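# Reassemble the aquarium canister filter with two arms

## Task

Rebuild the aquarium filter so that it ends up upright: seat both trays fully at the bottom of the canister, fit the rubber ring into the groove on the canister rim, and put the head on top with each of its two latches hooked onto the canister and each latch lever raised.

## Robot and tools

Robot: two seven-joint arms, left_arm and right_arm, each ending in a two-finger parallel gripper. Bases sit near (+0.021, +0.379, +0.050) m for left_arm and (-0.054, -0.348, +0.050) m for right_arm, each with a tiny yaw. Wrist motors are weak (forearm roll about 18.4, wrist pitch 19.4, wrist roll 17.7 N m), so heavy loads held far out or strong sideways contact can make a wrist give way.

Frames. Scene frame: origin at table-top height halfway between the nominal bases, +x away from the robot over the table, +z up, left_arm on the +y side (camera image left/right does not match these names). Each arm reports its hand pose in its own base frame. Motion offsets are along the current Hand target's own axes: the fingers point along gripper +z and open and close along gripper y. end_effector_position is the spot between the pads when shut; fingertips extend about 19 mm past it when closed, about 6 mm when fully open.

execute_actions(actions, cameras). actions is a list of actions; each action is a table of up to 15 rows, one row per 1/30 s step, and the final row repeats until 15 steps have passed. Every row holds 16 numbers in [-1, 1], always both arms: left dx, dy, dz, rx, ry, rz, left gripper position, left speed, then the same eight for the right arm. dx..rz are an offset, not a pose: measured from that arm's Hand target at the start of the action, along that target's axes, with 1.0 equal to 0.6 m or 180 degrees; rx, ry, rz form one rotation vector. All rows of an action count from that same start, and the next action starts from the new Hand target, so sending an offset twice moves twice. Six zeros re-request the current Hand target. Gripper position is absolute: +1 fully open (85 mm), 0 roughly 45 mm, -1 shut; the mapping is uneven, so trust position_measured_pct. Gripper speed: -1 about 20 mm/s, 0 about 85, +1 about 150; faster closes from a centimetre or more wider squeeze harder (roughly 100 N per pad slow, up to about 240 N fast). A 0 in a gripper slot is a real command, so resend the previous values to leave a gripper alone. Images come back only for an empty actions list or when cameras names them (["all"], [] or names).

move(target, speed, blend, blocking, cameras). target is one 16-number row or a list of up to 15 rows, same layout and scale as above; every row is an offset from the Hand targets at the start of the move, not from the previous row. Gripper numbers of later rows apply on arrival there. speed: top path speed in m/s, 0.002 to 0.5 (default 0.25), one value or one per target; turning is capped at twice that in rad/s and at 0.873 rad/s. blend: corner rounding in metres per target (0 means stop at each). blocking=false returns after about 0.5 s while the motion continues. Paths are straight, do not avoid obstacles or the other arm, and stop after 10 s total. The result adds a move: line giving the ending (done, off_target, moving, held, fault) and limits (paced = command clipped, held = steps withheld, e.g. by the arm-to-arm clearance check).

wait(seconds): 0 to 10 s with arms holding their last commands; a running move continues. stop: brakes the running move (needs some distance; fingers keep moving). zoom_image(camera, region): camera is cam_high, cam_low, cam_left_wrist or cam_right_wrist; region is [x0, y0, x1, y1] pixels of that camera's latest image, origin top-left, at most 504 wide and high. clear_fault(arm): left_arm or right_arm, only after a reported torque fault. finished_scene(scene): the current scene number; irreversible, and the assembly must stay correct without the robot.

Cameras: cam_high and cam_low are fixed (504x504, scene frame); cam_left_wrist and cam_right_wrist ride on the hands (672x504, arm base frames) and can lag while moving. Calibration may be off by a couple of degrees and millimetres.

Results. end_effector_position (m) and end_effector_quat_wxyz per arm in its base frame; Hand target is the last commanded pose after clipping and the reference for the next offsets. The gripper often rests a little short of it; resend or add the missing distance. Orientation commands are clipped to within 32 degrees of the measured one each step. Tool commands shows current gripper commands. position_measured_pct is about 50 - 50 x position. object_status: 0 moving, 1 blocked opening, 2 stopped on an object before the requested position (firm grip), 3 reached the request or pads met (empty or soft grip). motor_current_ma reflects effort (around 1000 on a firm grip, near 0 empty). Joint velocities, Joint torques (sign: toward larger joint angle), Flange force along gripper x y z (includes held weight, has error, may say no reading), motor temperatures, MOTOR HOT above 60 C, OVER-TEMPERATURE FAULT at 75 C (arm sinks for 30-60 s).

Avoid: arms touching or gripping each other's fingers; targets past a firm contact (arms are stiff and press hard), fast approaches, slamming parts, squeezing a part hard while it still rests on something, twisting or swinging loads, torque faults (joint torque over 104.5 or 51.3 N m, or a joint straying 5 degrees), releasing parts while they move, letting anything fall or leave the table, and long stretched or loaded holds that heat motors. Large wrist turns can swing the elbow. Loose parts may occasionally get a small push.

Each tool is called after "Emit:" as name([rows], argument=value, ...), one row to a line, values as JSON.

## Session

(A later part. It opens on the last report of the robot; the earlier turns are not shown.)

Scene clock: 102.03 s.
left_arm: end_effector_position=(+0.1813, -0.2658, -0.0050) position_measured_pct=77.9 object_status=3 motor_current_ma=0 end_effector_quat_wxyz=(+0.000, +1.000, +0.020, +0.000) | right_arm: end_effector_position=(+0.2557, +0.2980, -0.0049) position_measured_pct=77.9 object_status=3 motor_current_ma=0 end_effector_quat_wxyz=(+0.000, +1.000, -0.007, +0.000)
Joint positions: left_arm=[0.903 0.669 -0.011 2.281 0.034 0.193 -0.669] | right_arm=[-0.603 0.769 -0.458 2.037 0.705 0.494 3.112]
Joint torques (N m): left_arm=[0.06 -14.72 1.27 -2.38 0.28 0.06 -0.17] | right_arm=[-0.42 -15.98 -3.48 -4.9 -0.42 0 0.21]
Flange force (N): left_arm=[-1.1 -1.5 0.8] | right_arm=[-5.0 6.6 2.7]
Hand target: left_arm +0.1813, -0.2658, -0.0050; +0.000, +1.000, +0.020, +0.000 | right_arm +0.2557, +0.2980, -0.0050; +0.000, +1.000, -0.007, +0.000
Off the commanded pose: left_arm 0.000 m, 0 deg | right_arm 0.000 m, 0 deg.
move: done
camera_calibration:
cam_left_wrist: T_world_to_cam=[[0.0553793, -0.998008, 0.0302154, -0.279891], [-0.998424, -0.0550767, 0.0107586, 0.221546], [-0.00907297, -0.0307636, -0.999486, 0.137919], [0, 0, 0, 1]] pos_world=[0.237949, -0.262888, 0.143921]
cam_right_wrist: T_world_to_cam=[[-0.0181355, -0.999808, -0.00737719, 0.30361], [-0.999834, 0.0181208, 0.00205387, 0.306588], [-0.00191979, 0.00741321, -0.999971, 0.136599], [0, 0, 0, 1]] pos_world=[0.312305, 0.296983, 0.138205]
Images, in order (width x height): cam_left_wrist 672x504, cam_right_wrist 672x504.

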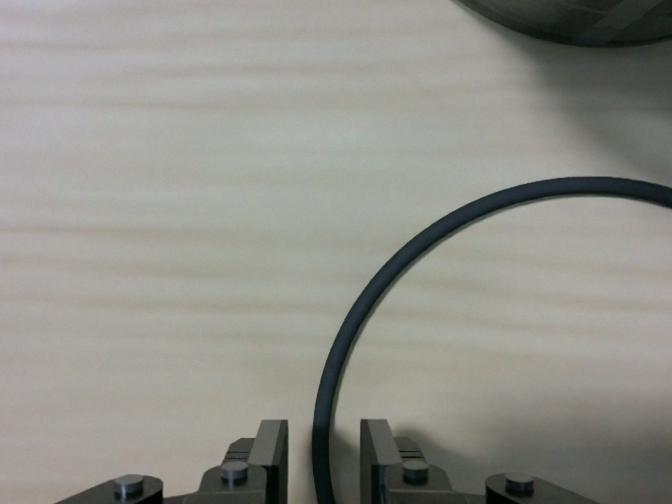

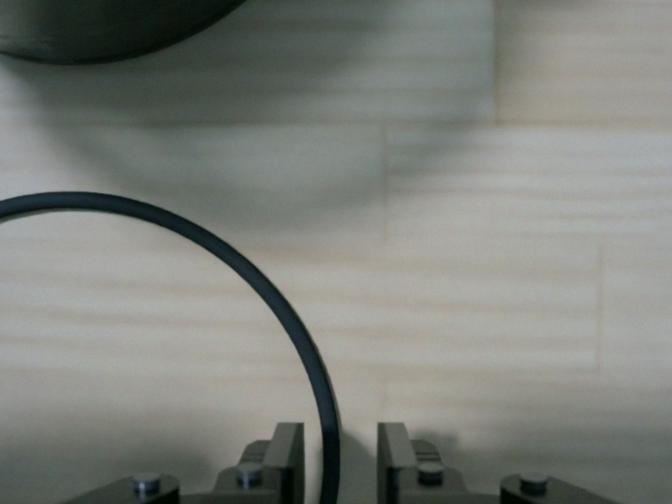

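Emit:
move([
  [0,-0.001,0.037,0,0,0,-0.56,-1,0,-0.0045,0.037,0,0,0,-0.56,-1],
  [0,-0.001,0.037,0,0,0,-1,-1,0,-0.0045,0.037,0,0,0,-1,-1],
], speed=0.05, cameras=["cam_left_wrist","cam_right_wrist"])

Emit:
wait(seconds=1)

Scene clock: 105.20 s.
left_arm: end_effector_position=(+0.1813, -0.2652, -0.0271) position_measured_pct=99.1 object_status=0 motor_current_ma=1000 end_effector_quat_wxyz=(+0.000, +1.000, +0.020, +0.000) | right_arm: end_effector_position=(+0.2557, +0.3007, -0.0272) position_measured_pct=97.8 object_status=2 motor_current_ma=1000 end_effector_quat_wxyz=(+0.000, +1.000, -0.007, +0.000)
Joint positions: left_arm=[0.899 0.737 -0.007 2.285 0.035 0.12 -0.671] | right_arm=[-0.642 0.819 -0.408 2.034 0.748 0.44 3.07]
Joint torques (N m): left_arm=[0.11 -5.47 1.36 -3.22 0.23 -1.37 -0.22] | right_arm=[-0.16 -13.03 -2.34 -4.62 -0.13 -0.54 0.39]
Flange force (N): left_arm=[-3.4 -5.4 -33.9] | right_arm=[-7.2 7.7 -8.4]
Hand target: left_arm +0.1813, -0.2652, -0.0272; +0.000, +1.000, +0.020, +0.000 | right_arm +0.2557, +0.3007, -0.0272; +0.000, +1.000, -0.007, +0.000
Off the commanded pose: left_arm 0.000 m, 0 deg | right_arm 0.000 m, 0 deg.
move: done
camera_calibration:
cam_left_wrist: T_world_to_cam=[[0.0553778, -0.998005, 0.0303207, -0.27863], [-0.998425, -0.0550771, 0.0106642, 0.221729], [-0.00897296, -0.0308635, -0.999483, 0.115797], [0, 0, 0, 1]] pos_world=[0.237849, -0.262288, 0.121821]
cam_right_wrist: T_world_to_cam=[[-0.0182342, -0.999807, -0.0072759, 0.306065], [-0.999832, 0.0182197, 0.00205319, 0.306656], [-0.00192023, 0.00731211, -0.999971, 0.114311], [0, 0, 0, 1]] pos_world=[0.312405, 0.299583, 0.115905]
Images, in order (width x height): cam_left_wrist 672x504, cam_right_wrist 672x504.

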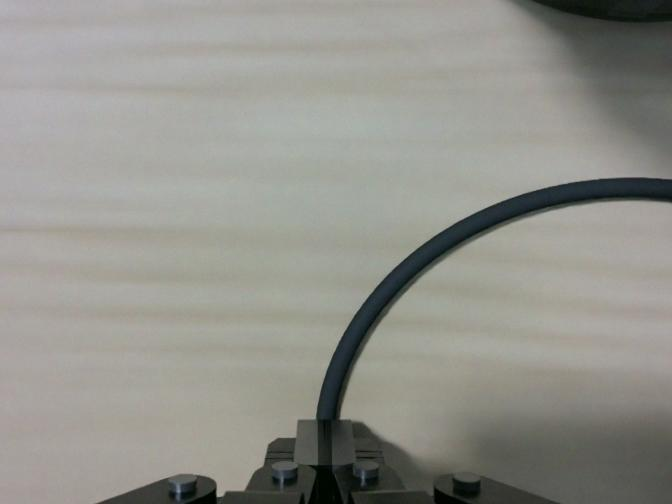

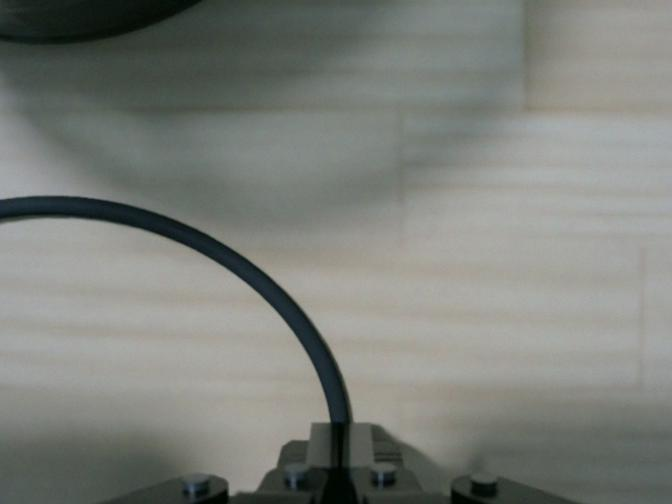

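Scene clock: 106.20 s.
left_arm: end_effector_position=(+0.1813, -0.2652, -0.0272) position_measured_pct=99.1 object_status=3 motor_current_ma=1000 end_effector_quat_wxyz=(+0.000, +1.000, +0.020, +0.000) | right_arm: end_effector_position=(+0.2557, +0.3007, -0.0272) position_measured_pct=97.8 object_status=2 motor_current_ma=1000 end_effector_quat_wxyz=(+0.000, +1.000, -0.007, +0.000)
Joint positions: left_arm=[0.899 0.737 -0.007 2.285 0.035 0.12 -0.671] | right_arm=[-0.642 0.819 -0.408 2.034 0.748 0.44 3.07]
Joint torques (N m): left_arm=[0.19 -4.49 1.35 -2.78 0.23 -1.26 -0.21] | right_arm=[-0.14 -13.07 -2.33 -4.6 -0.14 -0.53 0.38]
Flange force (N): left_arm=[-2.8 -4.9 -36.7] | right_arm=[-7.2 7.7 -8.3]
Hand target: left_arm +0.1813, -0.2652, -0.0272; +0.000, +1.000, +0.020, +0.000 | right_arm +0.2557, +0.3007, -0.0272; +0.000, +1.000, -0.007, +0.000
Tool commands: left_gripper/position=-1.0 left_gripper/speed=-1.0 right_gripper/position=-1.0 right_gripper/speed=-1.0
Off the commanded pose: left_arm 0.000 m, 0 deg | right_arm 0.000 m, 0 deg.
wait: 1.00 s; at rest by 0.17 s

Emit:
move(target=[0,0,-0.01,0,0,0,-1,-1,0,0,-0.01,0,0,0,-1,-1], speed=0.03, cameras=["cam_left_wrist","cam_right_wrist"])

Emit:
zoom_image(camera="cam_left_wrist", region=[250, 350, 400, 500])

Emit:
zoom_image(camera="cam_right_wrist", region=[260, 350, 410, 500])

Scene clock: 107.53 s.
left_arm: end_effector_position=(+0.1812, -0.2652, -0.0212) position_measured_pct=99.1 object_status=3 motor_current_ma=1000 end_effector_quat_wxyz=(+0.000, +1.000, +0.020, +0.000) | right_arm: end_effector_position=(+0.2557, +0.3007, -0.0212) position_measured_pct=97.8 object_status=2 motor_current_ma=1000 end_effector_quat_wxyz=(+0.000, +1.000, -0.007, +0.000)
Joint positions: left_arm=[0.9 0.719 -0.008 2.284 0.035 0.139 -0.671] | right_arm=[-0.632 0.806 -0.422 2.033 0.736 0.456 3.081]
Joint torques (N m): left_arm=[-0.03 -15.2 1.31 -2.04 0.24 0.07 -0.2] | right_arm=[-0.2 -16.2 -3.57 -4.44 -0.42 -0.15 0.41]
Flange force (N): left_arm=[-1.6 -1.8 1.3] | right_arm=[-6.1 6.3 3.0]
Hand target: left_arm +0.1812, -0.2652, -0.0212; +0.000, +1.000, +0.020, +0.000 | right_arm +0.2557, +0.3007, -0.0212; +0.000, +1.000, -0.007, +0.000
Off the commanded pose: left_arm 0.000 m, 0 deg | right_arm 0.000 m, 0 deg.
move: done
camera_calibration:
cam_left_wrist: T_world_to_cam=[[0.0553793, -0.998008, 0.0302154, -0.278797], [-0.998424, -0.0550767, 0.0107586, 0.221654], [-0.00907297, -0.0307636, -0.999486, 0.121744], [0, 0, 0, 1]] pos_world=[0.237849, -0.262288, 0.127721]
cam_right_wrist: T_world_to_cam=[[-0.0181342, -0.999809, -0.00727722, 0.306078], [-0.999834, 0.0181197, 0.00205206, 0.306675], [-0.0019198, 0.00731322, -0.999971, 0.12031], [0, 0, 0, 1]] pos_world=[0.312405, 0.299583, 0.121905]
Images, in order (width x height): cam_left_wrist 672x504, cam_right_wrist 672x504.

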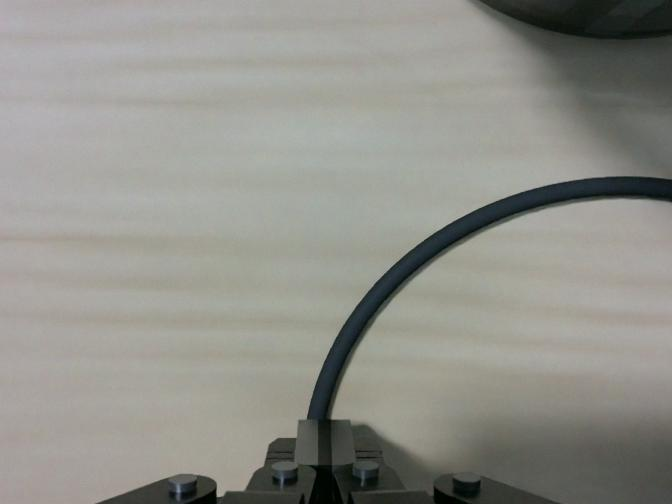

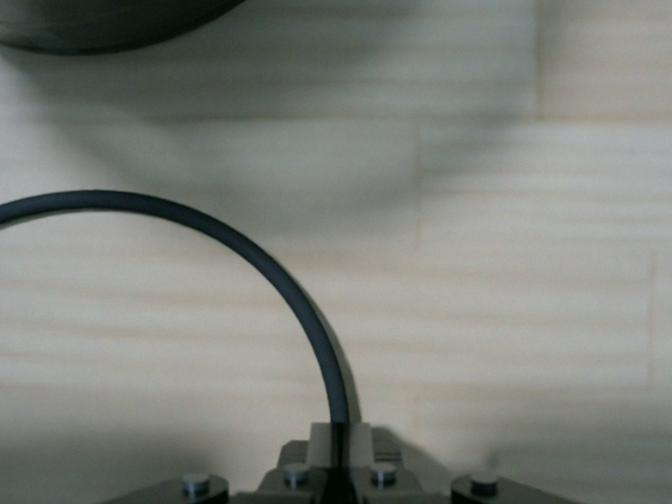

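Scaled by 3.360.

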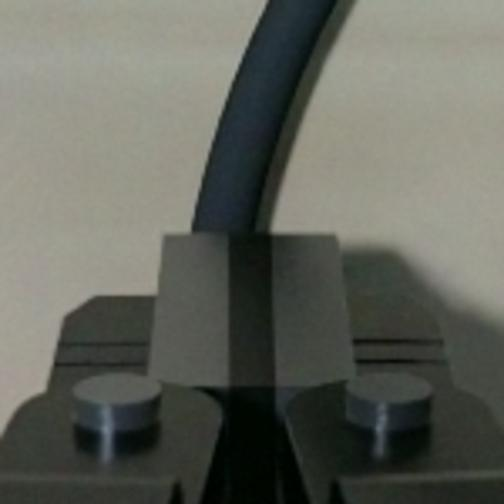

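Scaled by 3.360.

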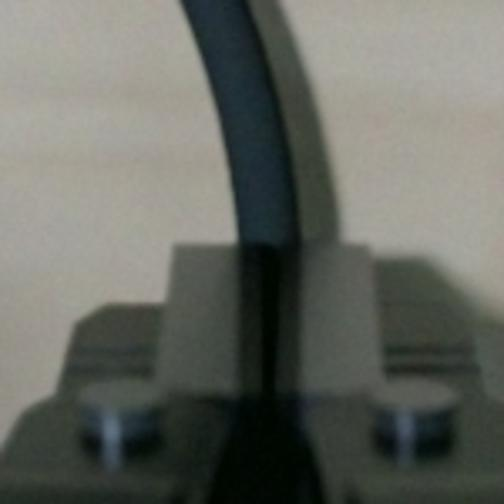

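Emit:
move([
  [0,0,-0.003,0,0,0,-0.56,-0.5,0,0,0.01,0,0,0,-1,-1],
  [0,-0.003,0.007,0,0,0,-0.56,-0.5,0,0,0.01,0,0,0,-1,-1],
], speed=0.04, cameras=["cam_left_wrist"])

Scene clock: 109.90 s.
left_arm: end_effector_position=(+0.1812, -0.2634, -0.0254) position_measured_pct=77.9 object_status=3 motor_current_ma=0 end_effector_quat_wxyz=(+0.000, +1.000, +0.020, +0.000) | right_arm: end_effector_position=(+0.2557, +0.3007, -0.0272) position_measured_pct=97.8 object_status=2 motor_current_ma=1000 end_effector_quat_wxyz=(+0.000, +1.000, -0.007, +0.000)
Joint positions: left_arm=[0.896 0.731 -0.006 2.289 0.034 0.121 -0.674] | right_arm=[-0.641 0.819 -0.408 2.034 0.748 0.44 3.07]
Joint torques (N m): left_arm=[0.11 -15.24 1.21 -1.71 0.19 0.14 -0.15] | right_arm=[-0.33 -12.97 -2.66 -3.46 -0.37 -0.08 0.4]
Flange force (N): left_arm=[-1.0 -1.8 1.6] | right_arm=[-5.6 6.5 -6.4]
Hand target: left_arm +0.1812, -0.2634, -0.0254; +0.000, +1.000, +0.020, +0.000 | right_arm +0.2557, +0.3007, -0.0272; +0.000, +1.000, -0.007, +0.000
Off the commanded pose: left_arm 0.000 m, 0 deg | right_arm 0.000 m, 0 deg.
move: done
camera_calibration:
cam_left_wrist: T_world_to_cam=[[0.0552796, -0.998014, 0.0302169, -0.276852], [-0.99843, -0.054977, 0.0107563, 0.221826], [-0.00907369, -0.0307641, -0.999485, 0.117602], [0, 0, 0, 1]] pos_world=[0.237849, -0.260488, 0.123521]
Images, in order (width x height): cam_left_wrist 672x504.

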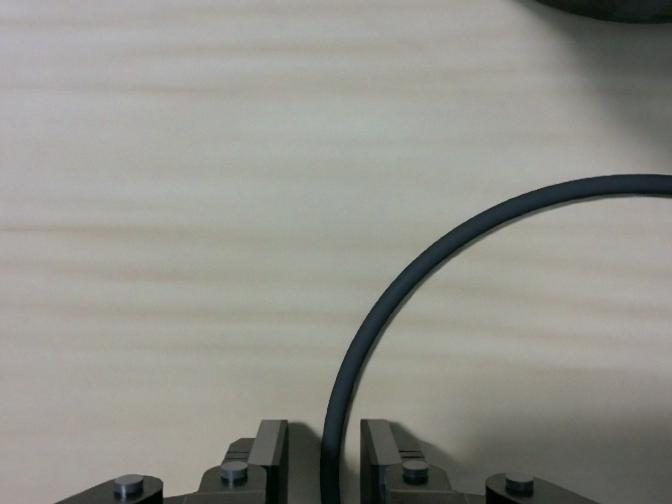

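Emit:
move([
  [0,0.003,0.0065,0,0,0,-0.56,-0.5,0,0,0,0,0,0,-1,-1],
  [0,0.003,0.0065,0,0,0,-1,-1,0,0,0,0,0,0,-1,-1],
], speed=0.03, cameras=["cam_left_wrist"])

Emit:
wait(seconds=0.8)

Scene clock: 112.43 s.
left_arm: end_effector_position=(+0.1812, -0.2652, -0.0293) position_measured_pct=97.0 object_status=0 motor_current_ma=1000 end_effector_quat_wxyz=(+0.000, +1.000, +0.020, +0.000) | right_arm: end_effector_position=(+0.2557, +0.3007, -0.0272) position_measured_pct=97.8 object_status=2 motor_current_ma=1000 end_effector_quat_wxyz=(+0.000, +1.000, -0.007, +0.000)
Joint positions: left_arm=[0.899 0.744 -0.006 2.285 0.035 0.113 -0.672] | right_arm=[-0.641 0.819 -0.408 2.034 0.748 0.44 3.07]
Joint torques (N m): left_arm=[-0.04 -14.71 1.19 -1.63 0.21 0.06 -0.2] | right_arm=[-0.35 -12.97 -2.64 -3.47 -0.39 -0.11 0.41]
Flange force (N): left_arm=[-1.4 -1.5 -0.7] | right_arm=[-5.6 6.5 -6.5]
Hand target: left_arm +0.1812, -0.2652, -0.0293; +0.000, +1.000, +0.020, +0.000 | right_arm +0.2557, +0.3007, -0.0272; +0.000, +1.000, -0.007, +0.000
Off the commanded pose: left_arm 0.000 m, 0 deg | right_arm 0.000 m, 0 deg.
move: done
camera_calibration:
cam_left_wrist: T_world_to_cam=[[0.0553793, -0.998008, 0.0302154, -0.278552], [-0.998424, -0.0550767, 0.0107586, 0.221741], [-0.00907297, -0.0307636, -0.999486, 0.113649], [0, 0, 0, 1]] pos_world=[0.237849, -0.262288, 0.119621]
Images, in order (width x height): cam_left_wrist 672x504.

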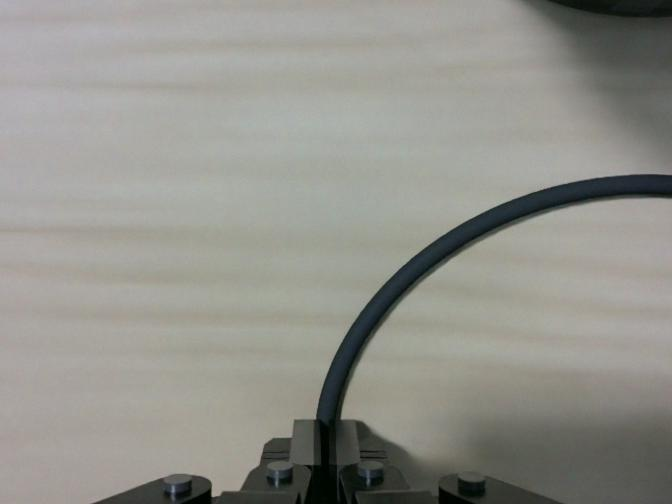

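Scene clock: 113.23 s.
left_arm: end_effector_position=(+0.1812, -0.2652, -0.0293) position_measured_pct=97.0 object_status=2 motor_current_ma=1000 end_effector_quat_wxyz=(+0.000, +1.000, +0.020, +0.000) | right_arm: end_effector_position=(+0.2557, +0.3007, -0.0272) position_measured_pct=97.8 object_status=2 motor_current_ma=1000 end_effector_quat_wxyz=(+0.000, +1.000, -0.007, +0.000)
Joint positions: left_arm=[0.899 0.744 -0.006 2.285 0.035 0.113 -0.672] | right_arm=[-0.641 0.819 -0.408 2.034 0.748 0.44 3.07]
Joint torques (N m): left_arm=[0.03 -14.73 1.31 -1.65 0.22 0.08 -0.21] | right_arm=[-0.32 -13 -2.59 -3.48 -0.39 -0.08 0.39]
Flange force (N): left_arm=[-1.3 -1.7 -0.6] | right_arm=[-5.6 6.4 -6.5]
Hand target: left_arm +0.1812, -0.2652, -0.0293; +0.000, +1.000, +0.020, +0.000 | right_arm +0.2557, +0.3007, -0.0272; +0.000, +1.000, -0.007, +0.000
Tool commands: left_gripper/position=-1.0 left_gripper/speed=-1.0 right_gripper/position=-1.0 right_gripper/speed=-1.0
Off the commanded pose: left_arm 0.000 m, 0 deg | right_arm 0.000 m, 0 deg.
wait: 0.80 s; at rest by 0.17 s

Emit:
move([
  [0,0,-0.2655,0,0,0,-1,-1,0,0,-0.2655,0,0,0,-1,-1],
  [0.2,0.003,-0.2655,0,0,0,-1,-1,0.2,0.003,-0.2655,0,0,0,-1,-1],
], speed=[0.1,0.15], blend=[0.01,0], cameras=["all"])

Scene clock: 117.57 s.
left_arm: end_effector_position=(+0.3012, -0.2623, +0.1300) position_measured_pct=97.0 object_status=2 motor_current_ma=1000 end_effector_quat_wxyz=(+0.000, +1.000, +0.020, +0.000) | right_arm: end_effector_position=(+0.3757, +0.2971, +0.1321) position_measured_pct=97.8 object_status=2 motor_current_ma=1000 end_effector_quat_wxyz=(+0.000, +1.000, -0.007, +0.000)
Joint positions: left_arm=[0.691 0.439 -0.049 1.926 0.029 0.777 -0.906] | right_arm=[-0.318 0.656 -0.639 1.637 0.447 0.999 3.593]
Joint torques (N m): left_arm=[-0.33 -15.74 1.03 -7.15 0.23 0.03 -0.31] | right_arm=[-0.44 -17.35 -4.52 -8.38 -0.4 -0.21 0.45]
Flange force (N): left_arm=[-2.0 0.1 2.0] | right_arm=[-4.8 3.9 2.3]
Hand target: left_arm +0.3012, -0.2623, +0.1300; +0.000, +1.000, +0.020, +0.000 | right_arm +0.3757, +0.2971, +0.1321; +0.000, +1.000, -0.007, +0.000
Off the commanded pose: left_arm 0.000 m, 0 deg | right_arm 0.000 m, 0 deg.
move: done
camera_calibration:
cam_left_wrist: T_world_to_cam=[[0.0552782, -0.998017, 0.0301172, -0.286956], [-0.99843, -0.0549766, 0.0107508, 0.340033], [-0.00907373, -0.0306642, -0.999489, 0.274075], [0, 0, 0, 1]] pos_world=[0.357849, -0.259289, 0.278921]
cam_right_wrist: T_world_to_cam=[[-0.0181347, -0.999809, -0.00727903, 0.305869], [-0.999834, 0.0181209, 0.00195208, 0.426331], [-0.00181981, 0.00731322, -0.999972, 0.273818], [0, 0, 0, 1]] pos_world=[0.432306, 0.296083, 0.275205]

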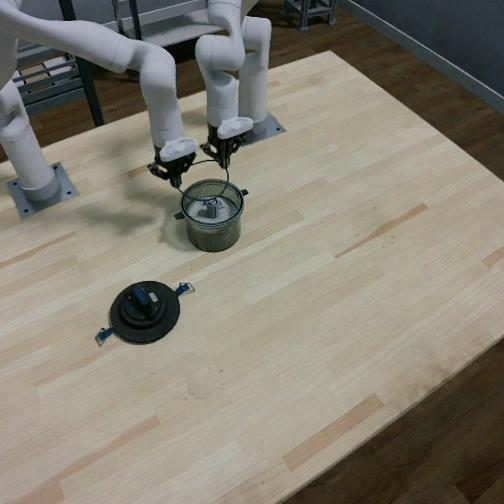

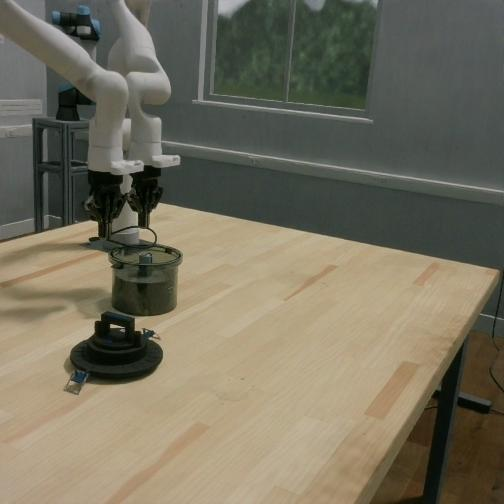

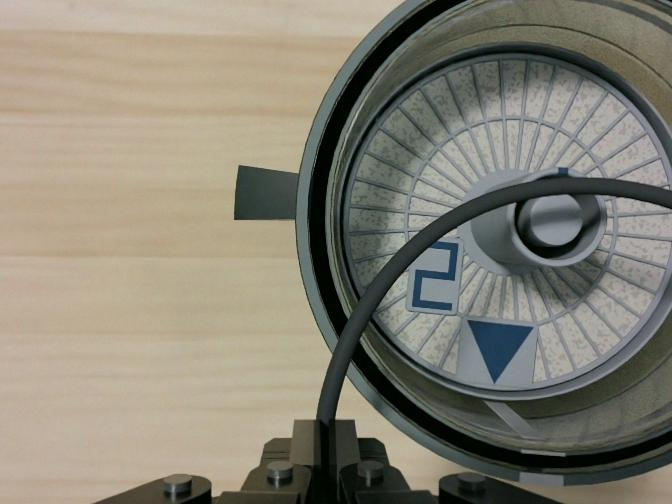

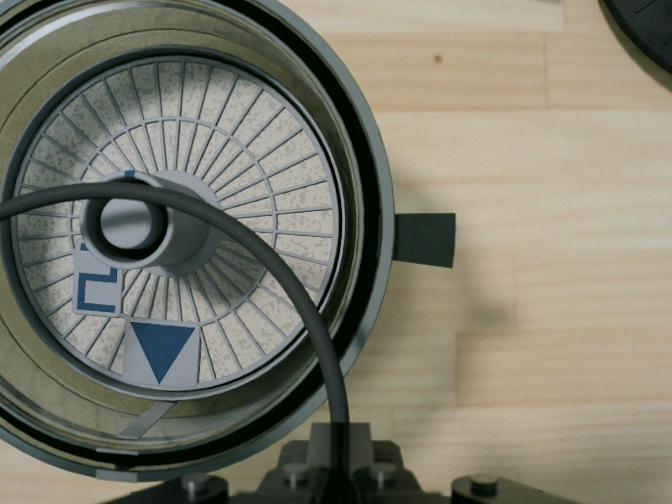

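Emit:
move([
  [0.11,0.0,0.03,0,0,0,-1,-1,0.11,0.0,0.03,0,0,0,-1,-1],
], speed=0.12, cameras=["cam_left_wrist","cam_right_wrist"])

Scene clock: 120.17 s.
left_arm: end_effector_position=(+0.3671, -0.2596, +0.1120) position_measured_pct=97.0 object_status=2 motor_current_ma=1000 end_effector_quat_wxyz=(+0.000, +1.000, +0.020, +0.000) | right_arm: end_effector_position=(+0.4417, +0.2961, +0.1141) position_measured_pct=97.8 object_status=2 motor_current_ma=1000 end_effector_quat_wxyz=(+0.000, +1.000, -0.007, +0.000)
Joint positions: left_arm=[0.595 0.559 -0.051 1.779 0.037 0.805 -1.004] | right_arm=[-0.294 0.777 -0.606 1.456 0.477 1.058 3.696]
Joint torques (N m): left_arm=[0 -18.07 1.11 -7.16 0.19 -0.03 -0.23] | right_arm=[-0.44 -19.84 -4.74 -8.1 -0.41 -0.21 0.39]
Flange force (N): left_arm=[-1.1 -0.2 1.4] | right_arm=[-4.3 3.1 1.4]
Hand target: left_arm +0.3672, -0.2596, +0.1120; +0.000, +1.000, +0.020, +0.000 | right_arm +0.4417, +0.2961, +0.1141; +0.000, +1.000, -0.007, +0.000
Off the commanded pose: left_arm 0.000 m, 0 deg | right_arm 0.000 m, 0 deg.
move: done
camera_calibration:
cam_left_wrist: T_world_to_cam=[[0.0552796, -0.998014, 0.0302169, -0.287487], [-0.99843, -0.054977, 0.0107563, 0.406165], [-0.00907369, -0.0307641, -0.999485, 0.256735], [0, 0, 0, 1]] pos_world=[0.423749, -0.256688, 0.260921]
cam_right_wrist: T_world_to_cam=[[-0.0182342, -0.999807, -0.0072759, 0.305983], [-0.999832, 0.0182197, 0.00205319, 0.492317], [-0.00192023, 0.00731211, -0.999971, 0.255996], [0, 0, 0, 1]] pos_world=[0.498305, 0.295083, 0.257205]
Images, in order (width x height): cam_left_wrist 672x504, cam_right_wrist 672x504.

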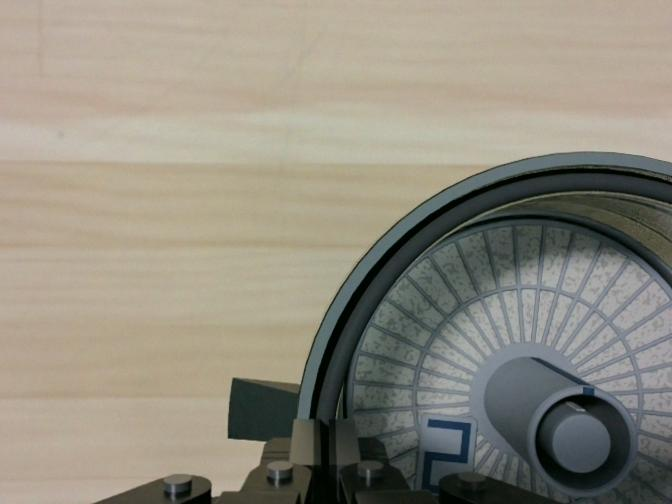

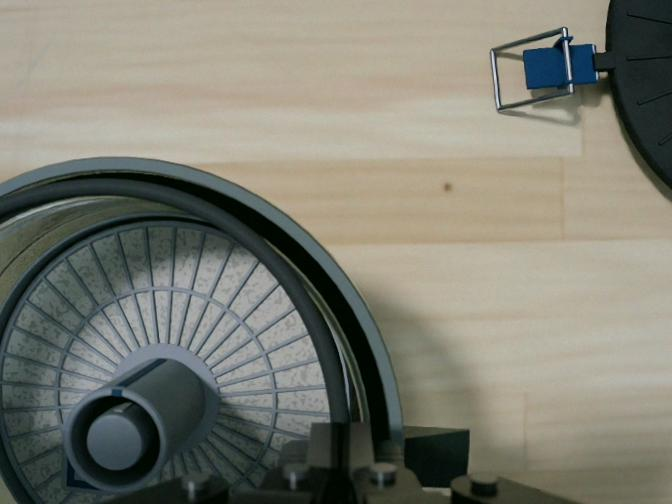

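Emit:
move([
  [0,0.0,0.0,0,0,0,-1,-1,0,0.014,0.003,0,0,0,-1,-1],
], speed=0.05, cameras=["cam_left_wrist","cam_right_wrist"])

Scene clock: 121.97 s.
left_arm: end_effector_position=(+0.3672, -0.2597, +0.1120) position_measured_pct=97.0 object_status=2 motor_current_ma=1000 end_effector_quat_wxyz=(+0.000, +1.000, +0.020, +0.000) | right_arm: end_effector_position=(+0.4415, +0.2878, +0.1123) position_measured_pct=97.8 object_status=2 motor_current_ma=1000 end_effector_quat_wxyz=(+0.000, +1.000, -0.007, +0.000)
Joint positions: left_arm=[0.595 0.559 -0.051 1.779 0.037 0.805 -1.004] | right_arm=[-0.277 0.771 -0.607 1.477 0.478 1.045 3.704]
Joint torques (N m): left_arm=[-0.05 -18.16 0.95 -7.28 0.2 0.02 -0.24] | right_arm=[-0.73 -19.63 -4.7 -8.16 -0.42 -0.15 0.41]
Flange force (N): left_arm=[-1.4 -0.3 1.8] | right_arm=[-4.8 3.9 1.6]
Hand target: left_arm +0.3672, -0.2597, +0.1120; +0.000, +1.000, +0.020, +0.000 | right_arm +0.4415, +0.2877, +0.1123; +0.000, +1.000, -0.007, +0.000
Off the commanded pose: left_arm 0.000 m, 0 deg | right_arm 0.000 m, 0 deg.
move: done
camera_calibration:
cam_left_wrist: T_world_to_cam=[[0.0552796, -0.998014, 0.0302169, -0.287493], [-0.99843, -0.054977, 0.0107563, 0.406265], [-0.00907369, -0.0307641, -0.999485, 0.256736], [0, 0, 0, 1]] pos_world=[0.423849, -0.256688, 0.260921]
cam_right_wrist: T_world_to_cam=[[-0.0181354, -0.999809, -0.0072772, 0.297622], [-0.999834, 0.0181209, 0.00205207, 0.492401], [-0.00191981, 0.00731321, -0.999971, 0.254256], [0, 0, 0, 1]] pos_world=[0.498205, 0.286783, 0.255405]
Images, in order (width x height): cam_left_wrist 672x504, cam_right_wrist 672x504.

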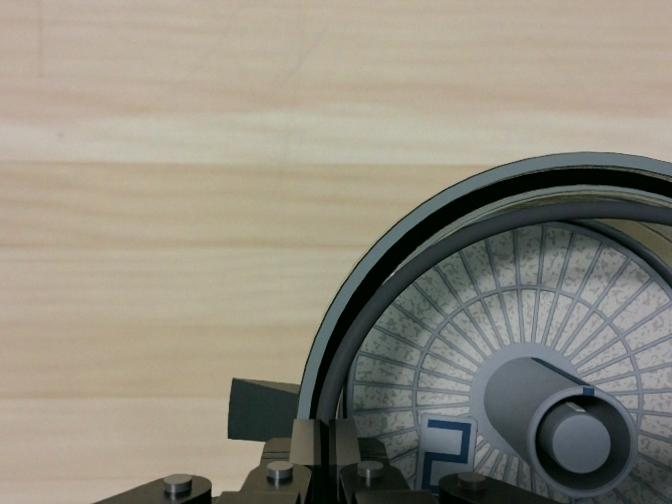

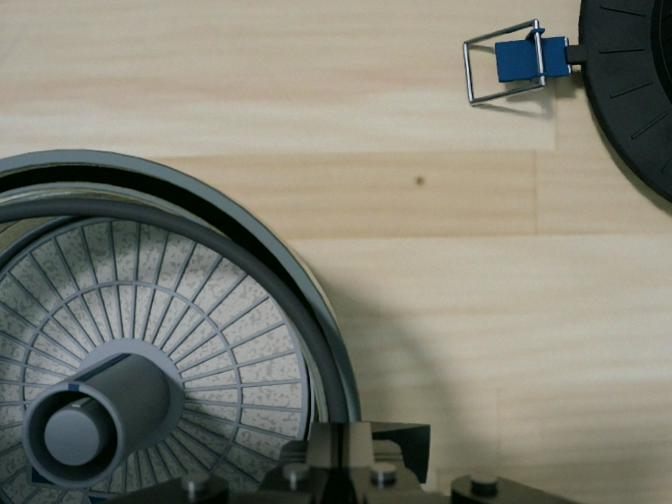

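Emit:
move([
  [0.002,0.0,0.0,0,0,0,-1,-1,0.002,-0.002,0.0,0,0,0,-1,-1],
  [0.002,0,0.0258,0,0,0,-1,-1,0.002,-0.002,0.0263,0,0,0,-1,-1],
], speed=0.04, blend=[0.002,0], cameras=["cam_left_wrist","cam_right_wrist"])

Scene clock: 124.07 s.
left_arm: end_effector_position=(+0.3684, -0.2596, +0.0966) position_measured_pct=97.0 object_status=2 motor_current_ma=1000 end_effector_quat_wxyz=(+0.000, +1.000, +0.020, +0.000) | right_arm: end_effector_position=(+0.4428, +0.2889, +0.0966) position_measured_pct=97.8 object_status=2 motor_current_ma=1000 end_effector_quat_wxyz=(+0.000, +1.000, -0.007, +0.000)
Joint positions: left_arm=[0.593 0.587 -0.05 1.791 0.039 0.765 -1.008] | right_arm=[-0.284 0.795 -0.597 1.486 0.493 1.013 3.693]
Joint torques (N m): left_arm=[0.02 -18.18 1.03 -6.69 0.25 0.14 -0.23] | right_arm=[-0.26 -19.07 -4.43 -7.71 -0.32 -0.12 0.39]
Flange force (N): left_arm=[-0.9 -0.1 1.4] | right_arm=[-5.4 3.3 0.0]
Hand target: left_arm +0.3684, -0.2596, +0.0965; +0.000, +1.000, +0.020, +0.000 | right_arm +0.4428, +0.2889, +0.0965; +0.000, +1.000, -0.007, +0.000
Off the commanded pose: left_arm 0.000 m, 0 deg | right_arm 0.000 m, 0 deg.
move: done; blend cut to 0.0008 m at target 1
camera_calibration:
cam_left_wrist: T_world_to_cam=[[0.0552796, -0.998014, 0.0302169, -0.287094], [-0.99843, -0.054977, 0.0107563, 0.407629], [-0.00907369, -0.0307641, -0.999485, 0.241355], [0, 0, 0, 1]] pos_world=[0.425049, -0.256688, 0.245521]
cam_right_wrist: T_world_to_cam=[[-0.0182342, -0.999807, -0.0072759, 0.298678], [-0.999832, 0.0182197, 0.00205319, 0.493584], [-0.00192023, 0.00731211, -0.999971, 0.238552], [0, 0, 0, 1]] pos_world=[0.499405, 0.287883, 0.239705]
Images, in order (width x height): cam_left_wrist 672x504, cam_right_wrist 672x504.

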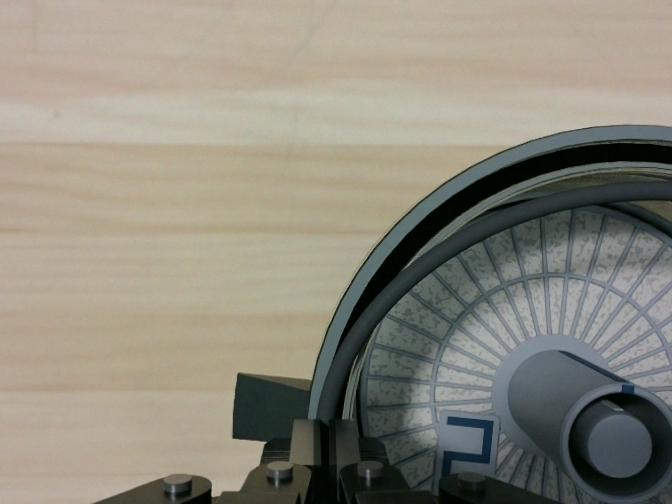

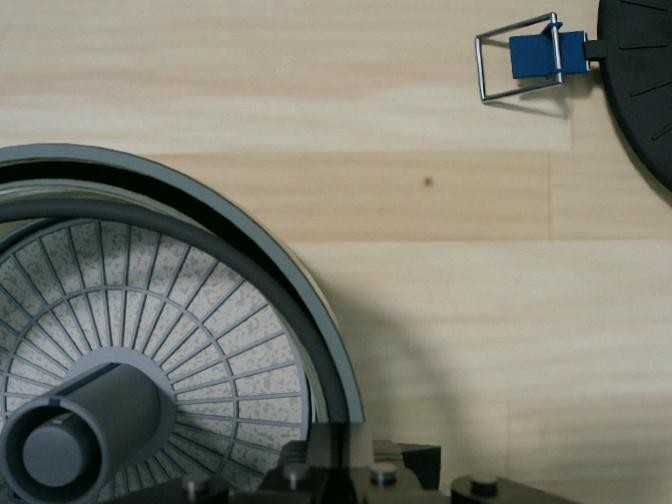

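Emit:
execute_actions(actions=[], cameras=["cam_low","cam_high"])

Emit:
zoom_image(camera="cam_low", region=[100, 215, 195, 305])

Emit:
zoom_image(camera="cam_high", region=[170, 150, 260, 240])

Scene clock: 125.03 s.
left_arm: end_effector_position=(+0.3684, -0.2596, +0.0965) position_measured_pct=97.0 object_status=2 motor_current_ma=1000 end_effector_quat_wxyz=(+0.000, +1.000, +0.020, +0.000) | right_arm: end_effector_position=(+0.4427, +0.2889, +0.0965) position_measured_pct=97.8 object_status=2 motor_current_ma=1000 end_effector_quat_wxyz=(+0.000, +1.000, -0.007, +0.000)
Joint positions: left_arm=[0.593 0.587 -0.05 1.791 0.039 0.764 -1.008] | right_arm=[-0.284 0.795 -0.597 1.486 0.493 1.013 3.693]
Joint velocities: within noise
Joint torques (N m): left_arm=[0.02 -17.96 1.09 -6.85 0.22 0.1 -0.2] | right_arm=[-0.22 -18.62 -4.32 -7.47 -0.38 -0.04 0.4]
Motor temperatures (°C): left_arm=[37 34 32 36 37 41 48] | right_arm=[37 39 35 35 50 49 38]
Flange force (N): left_arm=[-1.6 -0.7 1.1] | right_arm=[-5.5 3.2 -0.6]
Hand target: left_arm +0.3684, -0.2596, +0.0965; +0.000, +1.000, +0.020, +0.000 | right_arm +0.4427, +0.2889, +0.0965; +0.000, +1.000, -0.007, +0.000
Tool commands: left_gripper/position=-1.0 left_gripper/speed=-1.0 right_gripper/position=-1.0 right_gripper/speed=-1.0
Off the commanded pose: left_arm 0.000 m, 0 deg | right_arm 0.000 m, 0 deg.
Images, in order (width x height): cam_high 504x504, cam_low 504x504.

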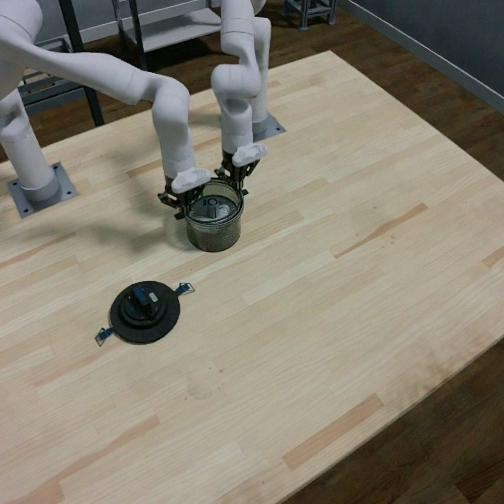

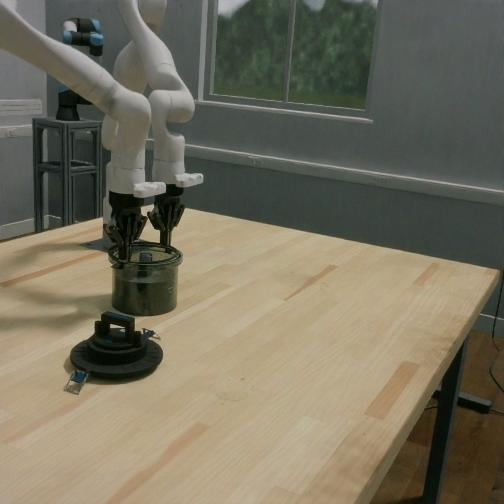

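Scaled by 5.305.

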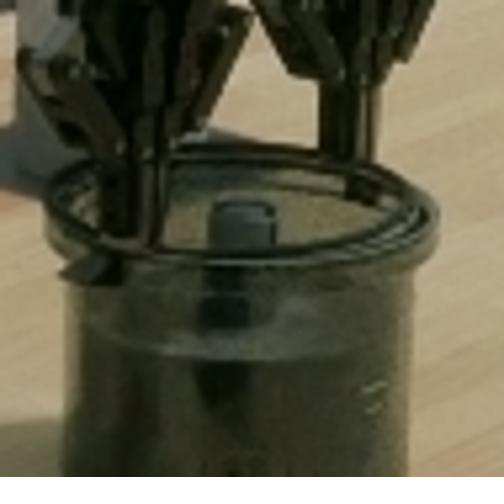

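Scaled by 5.600.

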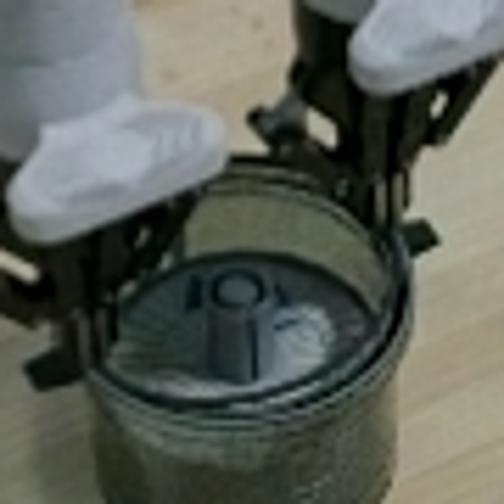

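Emit:
move([
  [0,0,-0.008,0,0,0,-1,-1,0,0,-0.008,0,0,0,-1,-1],
  [0.0158,0.004,-0.008,0,0,0,-1,-1,0.0158,-0.001,-0.008,0,0,0,-1,-1],
], speed=0.04, blend=[0.002,0], cameras=["cam_left_wrist","cam_right_wrist","cam_high"])

Emit:
zoom_image(camera="cam_high", region=[170, 150, 260, 240])

Scene clock: 128.03 s.
left_arm: end_effector_position=(+0.3779, -0.2616, +0.1013) position_measured_pct=97.0 object_status=2 motor_current_ma=1000 end_effector_quat_wxyz=(+0.000, +1.000, +0.020, +0.000) | right_arm: end_effector_position=(+0.4522, +0.2894, +0.1013) position_measured_pct=97.8 object_status=2 motor_current_ma=1000 end_effector_quat_wxyz=(+0.000, +1.000, -0.007, +0.000)
Joint positions: left_arm=[0.585 0.594 -0.05 1.755 0.039 0.794 -1.014] | right_arm=[-0.28 0.804 -0.598 1.449 0.489 1.04 3.713]
Joint torques (N m): left_arm=[-0.04 -18.47 1.04 -7.26 0.21 0.02 -0.19] | right_arm=[-0.41 -19.97 -4.75 -8.51 -0.4 -0.07 0.42]
Flange force (N): left_arm=[-1.9 -0.8 1.5] | right_arm=[-6.9 4.5 1.9]
Hand target: left_arm +0.3779, -0.2616, +0.1013; +0.000, +1.000, +0.020, +0.000 | right_arm +0.4523, +0.2894, +0.1013; +0.000, +1.000, -0.007, +0.000
Off the commanded pose: left_arm 0.000 m, 0 deg | right_arm 0.000 m, 0 deg.
move: done
camera_calibration:
cam_left_wrist: T_world_to_cam=[[0.0553793, -0.998008, 0.0302154, -0.289799], [-0.998424, -0.0550767, 0.0107586, 0.416924], [-0.00907297, -0.0307636, -0.999486, 0.246077], [0, 0, 0, 1]] pos_world=[0.434549, -0.258688, 0.250221]
cam_right_wrist: T_world_to_cam=[[-0.0181342, -0.999809, -0.00727722, 0.299235], [-0.999834, 0.0181197, 0.00205206, 0.503095], [-0.0019198, 0.00731322, -0.999971, 0.243266], [0, 0, 0, 1]] pos_world=[0.508905, 0.288283, 0.244405]
Images, in order (width x height): cam_high 504x504, cam_left_wrist 672x504, cam_right_wrist 672x504.

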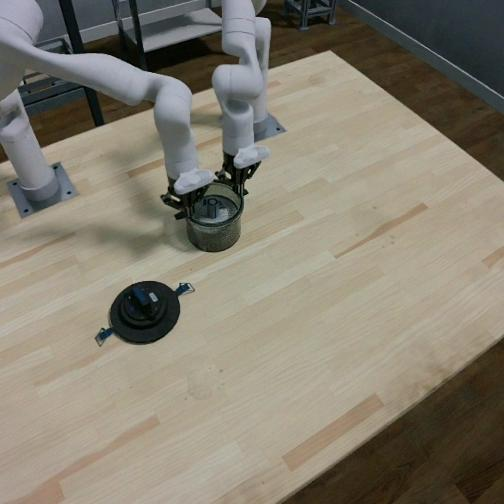

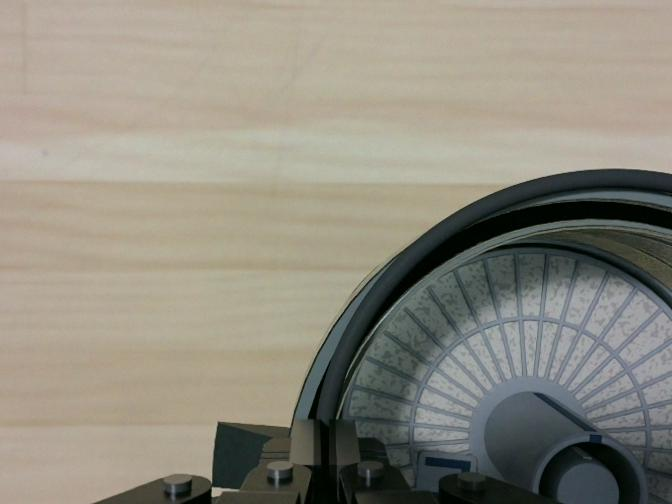

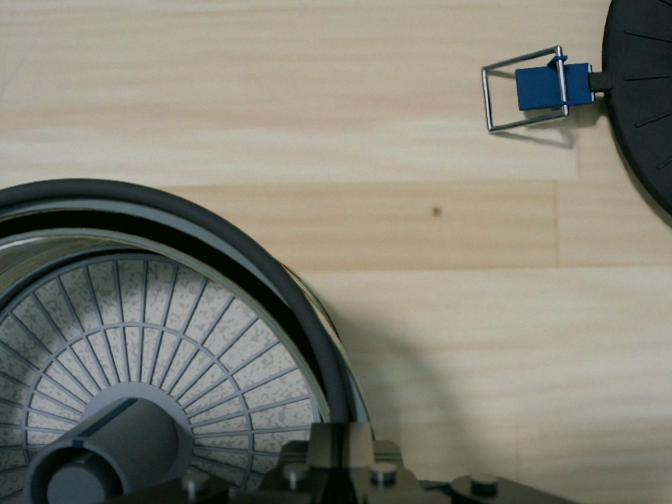

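Scaled by 5.600.

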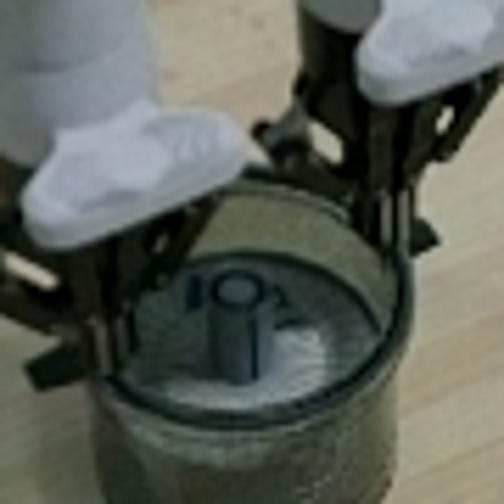

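Emit:
move([
  [-0.0067,0,0,0,0,0,-1,-1,-0.0067,0,0,0,0,0,-1,-1],
], speed=0.03, cameras=["cam_left_wrist","cam_right_wrist"])

Scene clock: 129.27 s.
left_arm: end_effector_position=(+0.3740, -0.2618, +0.1013) position_measured_pct=97.0 object_status=2 motor_current_ma=1000 end_effector_quat_wxyz=(+0.000, +1.000, +0.020, +0.000) | right_arm: end_effector_position=(+0.4482, +0.2894, +0.1013) position_measured_pct=97.8 object_status=2 motor_current_ma=1000 end_effector_quat_wxyz=(+0.000, +1.000, -0.007, +0.000)
Joint positions: left_arm=[0.59 0.589 -0.05 1.766 0.039 0.788 -1.009] | right_arm=[-0.282 0.797 -0.598 1.462 0.489 1.034 3.706]
Joint torques (N m): left_arm=[0.05 -18.63 1.08 -7.21 0.16 0.03 -0.2] | right_arm=[-0.39 -19.69 -4.74 -8.13 -0.43 -0.16 0.39]
Flange force (N): left_arm=[-1.3 -0.6 2.0] | right_arm=[-5.7 3.7 1.2]
Hand target: left_arm +0.3739, -0.2618, +0.1013; +0.000, +1.000, +0.020, +0.000 | right_arm +0.4482, +0.2894, +0.1013; +0.000, +1.000, -0.007, +0.000
Off the commanded pose: left_arm 0.000 m, 0 deg | right_arm 0.000 m, 0 deg.
move: done
camera_calibration:
cam_left_wrist: T_world_to_cam=[[0.0553793, -0.998008, 0.0302154, -0.289677], [-0.998424, -0.0550767, 0.0107586, 0.412925], [-0.00907297, -0.0307636, -0.999486, 0.246037], [0, 0, 0, 1]] pos_world=[0.430549, -0.258788, 0.250221]
cam_right_wrist: T_world_to_cam=[[-0.0181349, -0.999809, -0.00727539, 0.299262], [-0.999834, 0.0181197, 0.00215204, 0.499069], [-0.0020198, 0.00731321, -0.999971, 0.243308], [0, 0, 0, 1]] pos_world=[0.504905, 0.288383, 0.244405]
Images, in order (width x height): cam_left_wrist 672x504, cam_right_wrist 672x504.

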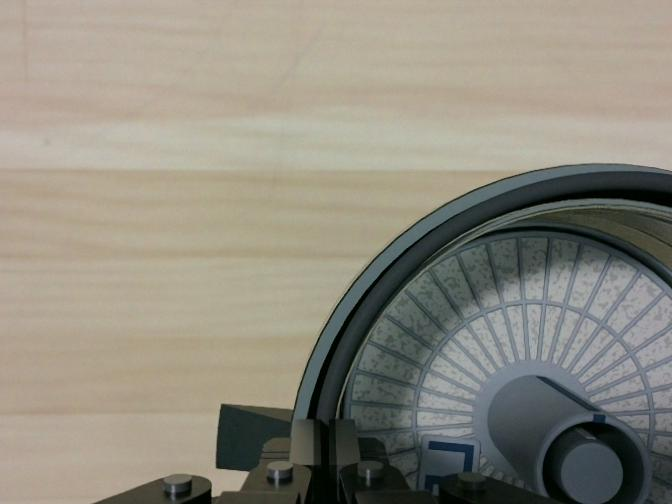

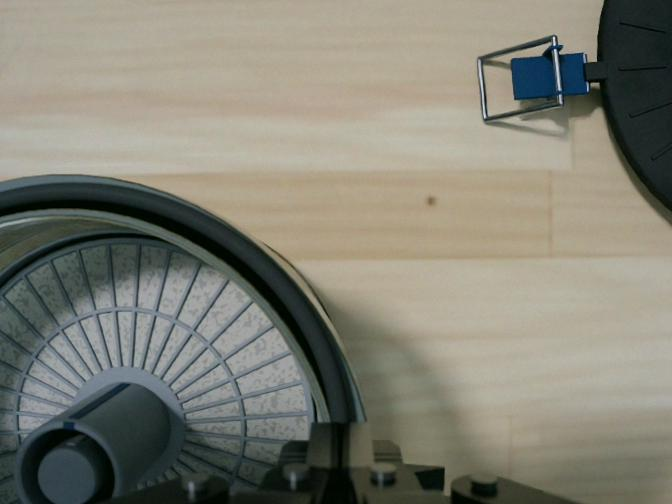

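Emit:
move([
  [-0.003,0.001,0,0,0,0,-1,-1,-0.0035,-0.001,0,0,0,0,-1,-1],
  [-0.003,0.001,0.009,0,0,0,-1,-1,-0.0035,-0.001,0.009,0,0,0,-1,-1],
], speed=0.03, cameras=["cam_left_wrist","cam_right_wrist","cam_high"])

Emit:
zoom_image(camera="cam_high", region=[170, 150, 260, 240])

Scene clock: 131.10 s.
left_arm: end_effector_position=(+0.3721, -0.2625, +0.0961) position_measured_pct=97.0 object_status=2 motor_current_ma=1000 end_effector_quat_wxyz=(+0.000, +1.000, +0.020, +0.000) | right_arm: end_effector_position=(+0.4462, +0.2901, +0.0961) position_measured_pct=97.8 object_status=2 motor_current_ma=1000 end_effector_quat_wxyz=(+0.000, +1.000, -0.007, +0.000)
Joint positions: left_arm=[0.593 0.596 -0.049 1.775 0.039 0.772 -1.007] | right_arm=[-0.285 0.802 -0.595 1.473 0.493 1.019 3.697]
Joint torques (N m): left_arm=[-0.13 -13.78 1.06 -6.41 0.22 -1.04 -0.24] | right_arm=[0.17 -13.28 -2.62 -5.08 -0.14 -0.04 0.36]
Flange force (N): left_arm=[-4.7 -2.5 -10.1] | right_arm=[-6.1 2.9 -11.7]
Hand target: left_arm +0.3721, -0.2625, +0.0959; +0.000, +1.000, +0.020, +0.000 | right_arm +0.4461, +0.2901, +0.0959; +0.000, +1.000, -0.007, +0.000
Off the commanded pose: left_arm 0.000 m, 0 deg | right_arm 0.000 m, 0 deg.
move: done
camera_calibration:
cam_left_wrist: T_world_to_cam=[[0.0552781, -0.99801, 0.0303223, -0.290099], [-0.998431, -0.0549774, 0.0106619, 0.411198], [-0.00897368, -0.030864, -0.999483, 0.240633], [0, 0, 0, 1]] pos_world=[0.428749, -0.259488, 0.244921]
cam_right_wrist: T_world_to_cam=[[-0.0181334, -0.999808, -0.00738086, 0.299911], [-0.999834, 0.0181202, 0.00185389, 0.497041], [-0.00171979, 0.00741325, -0.999971, 0.23792], [0, 0, 0, 1]] pos_world=[0.502806, 0.289083, 0.239205]
Images, in order (width x height): cam_high 504x504, cam_left_wrist 672x504, cam_right_wrist 672x504.

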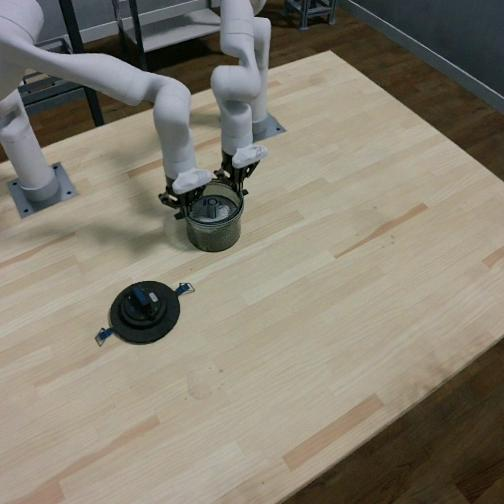

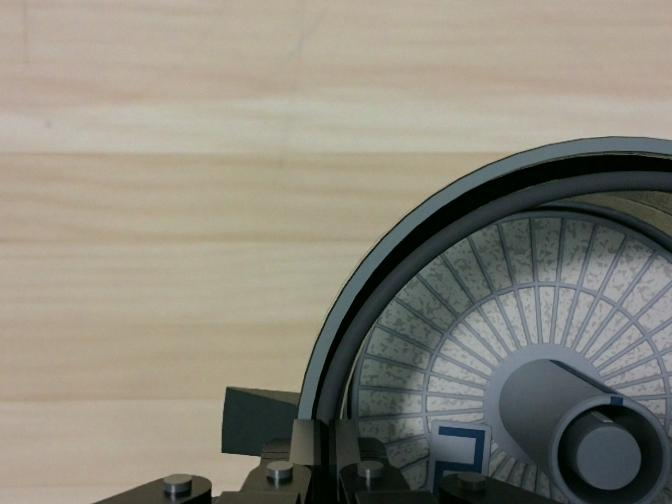

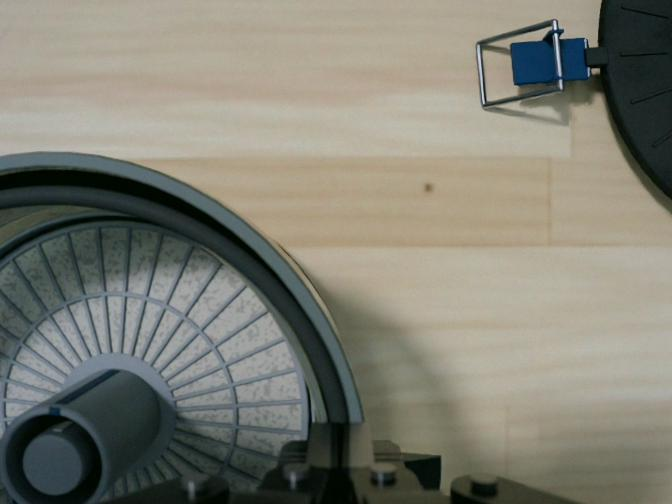

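Scaled by 5.600.

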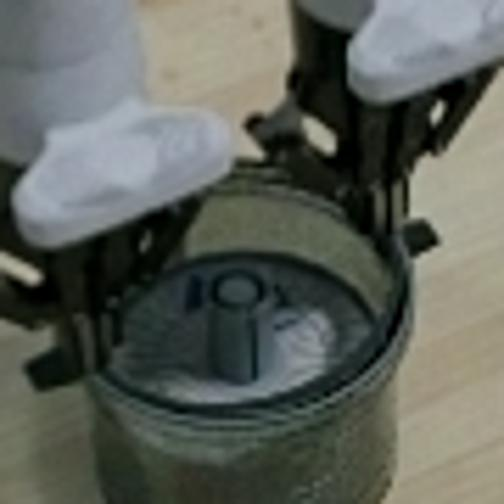

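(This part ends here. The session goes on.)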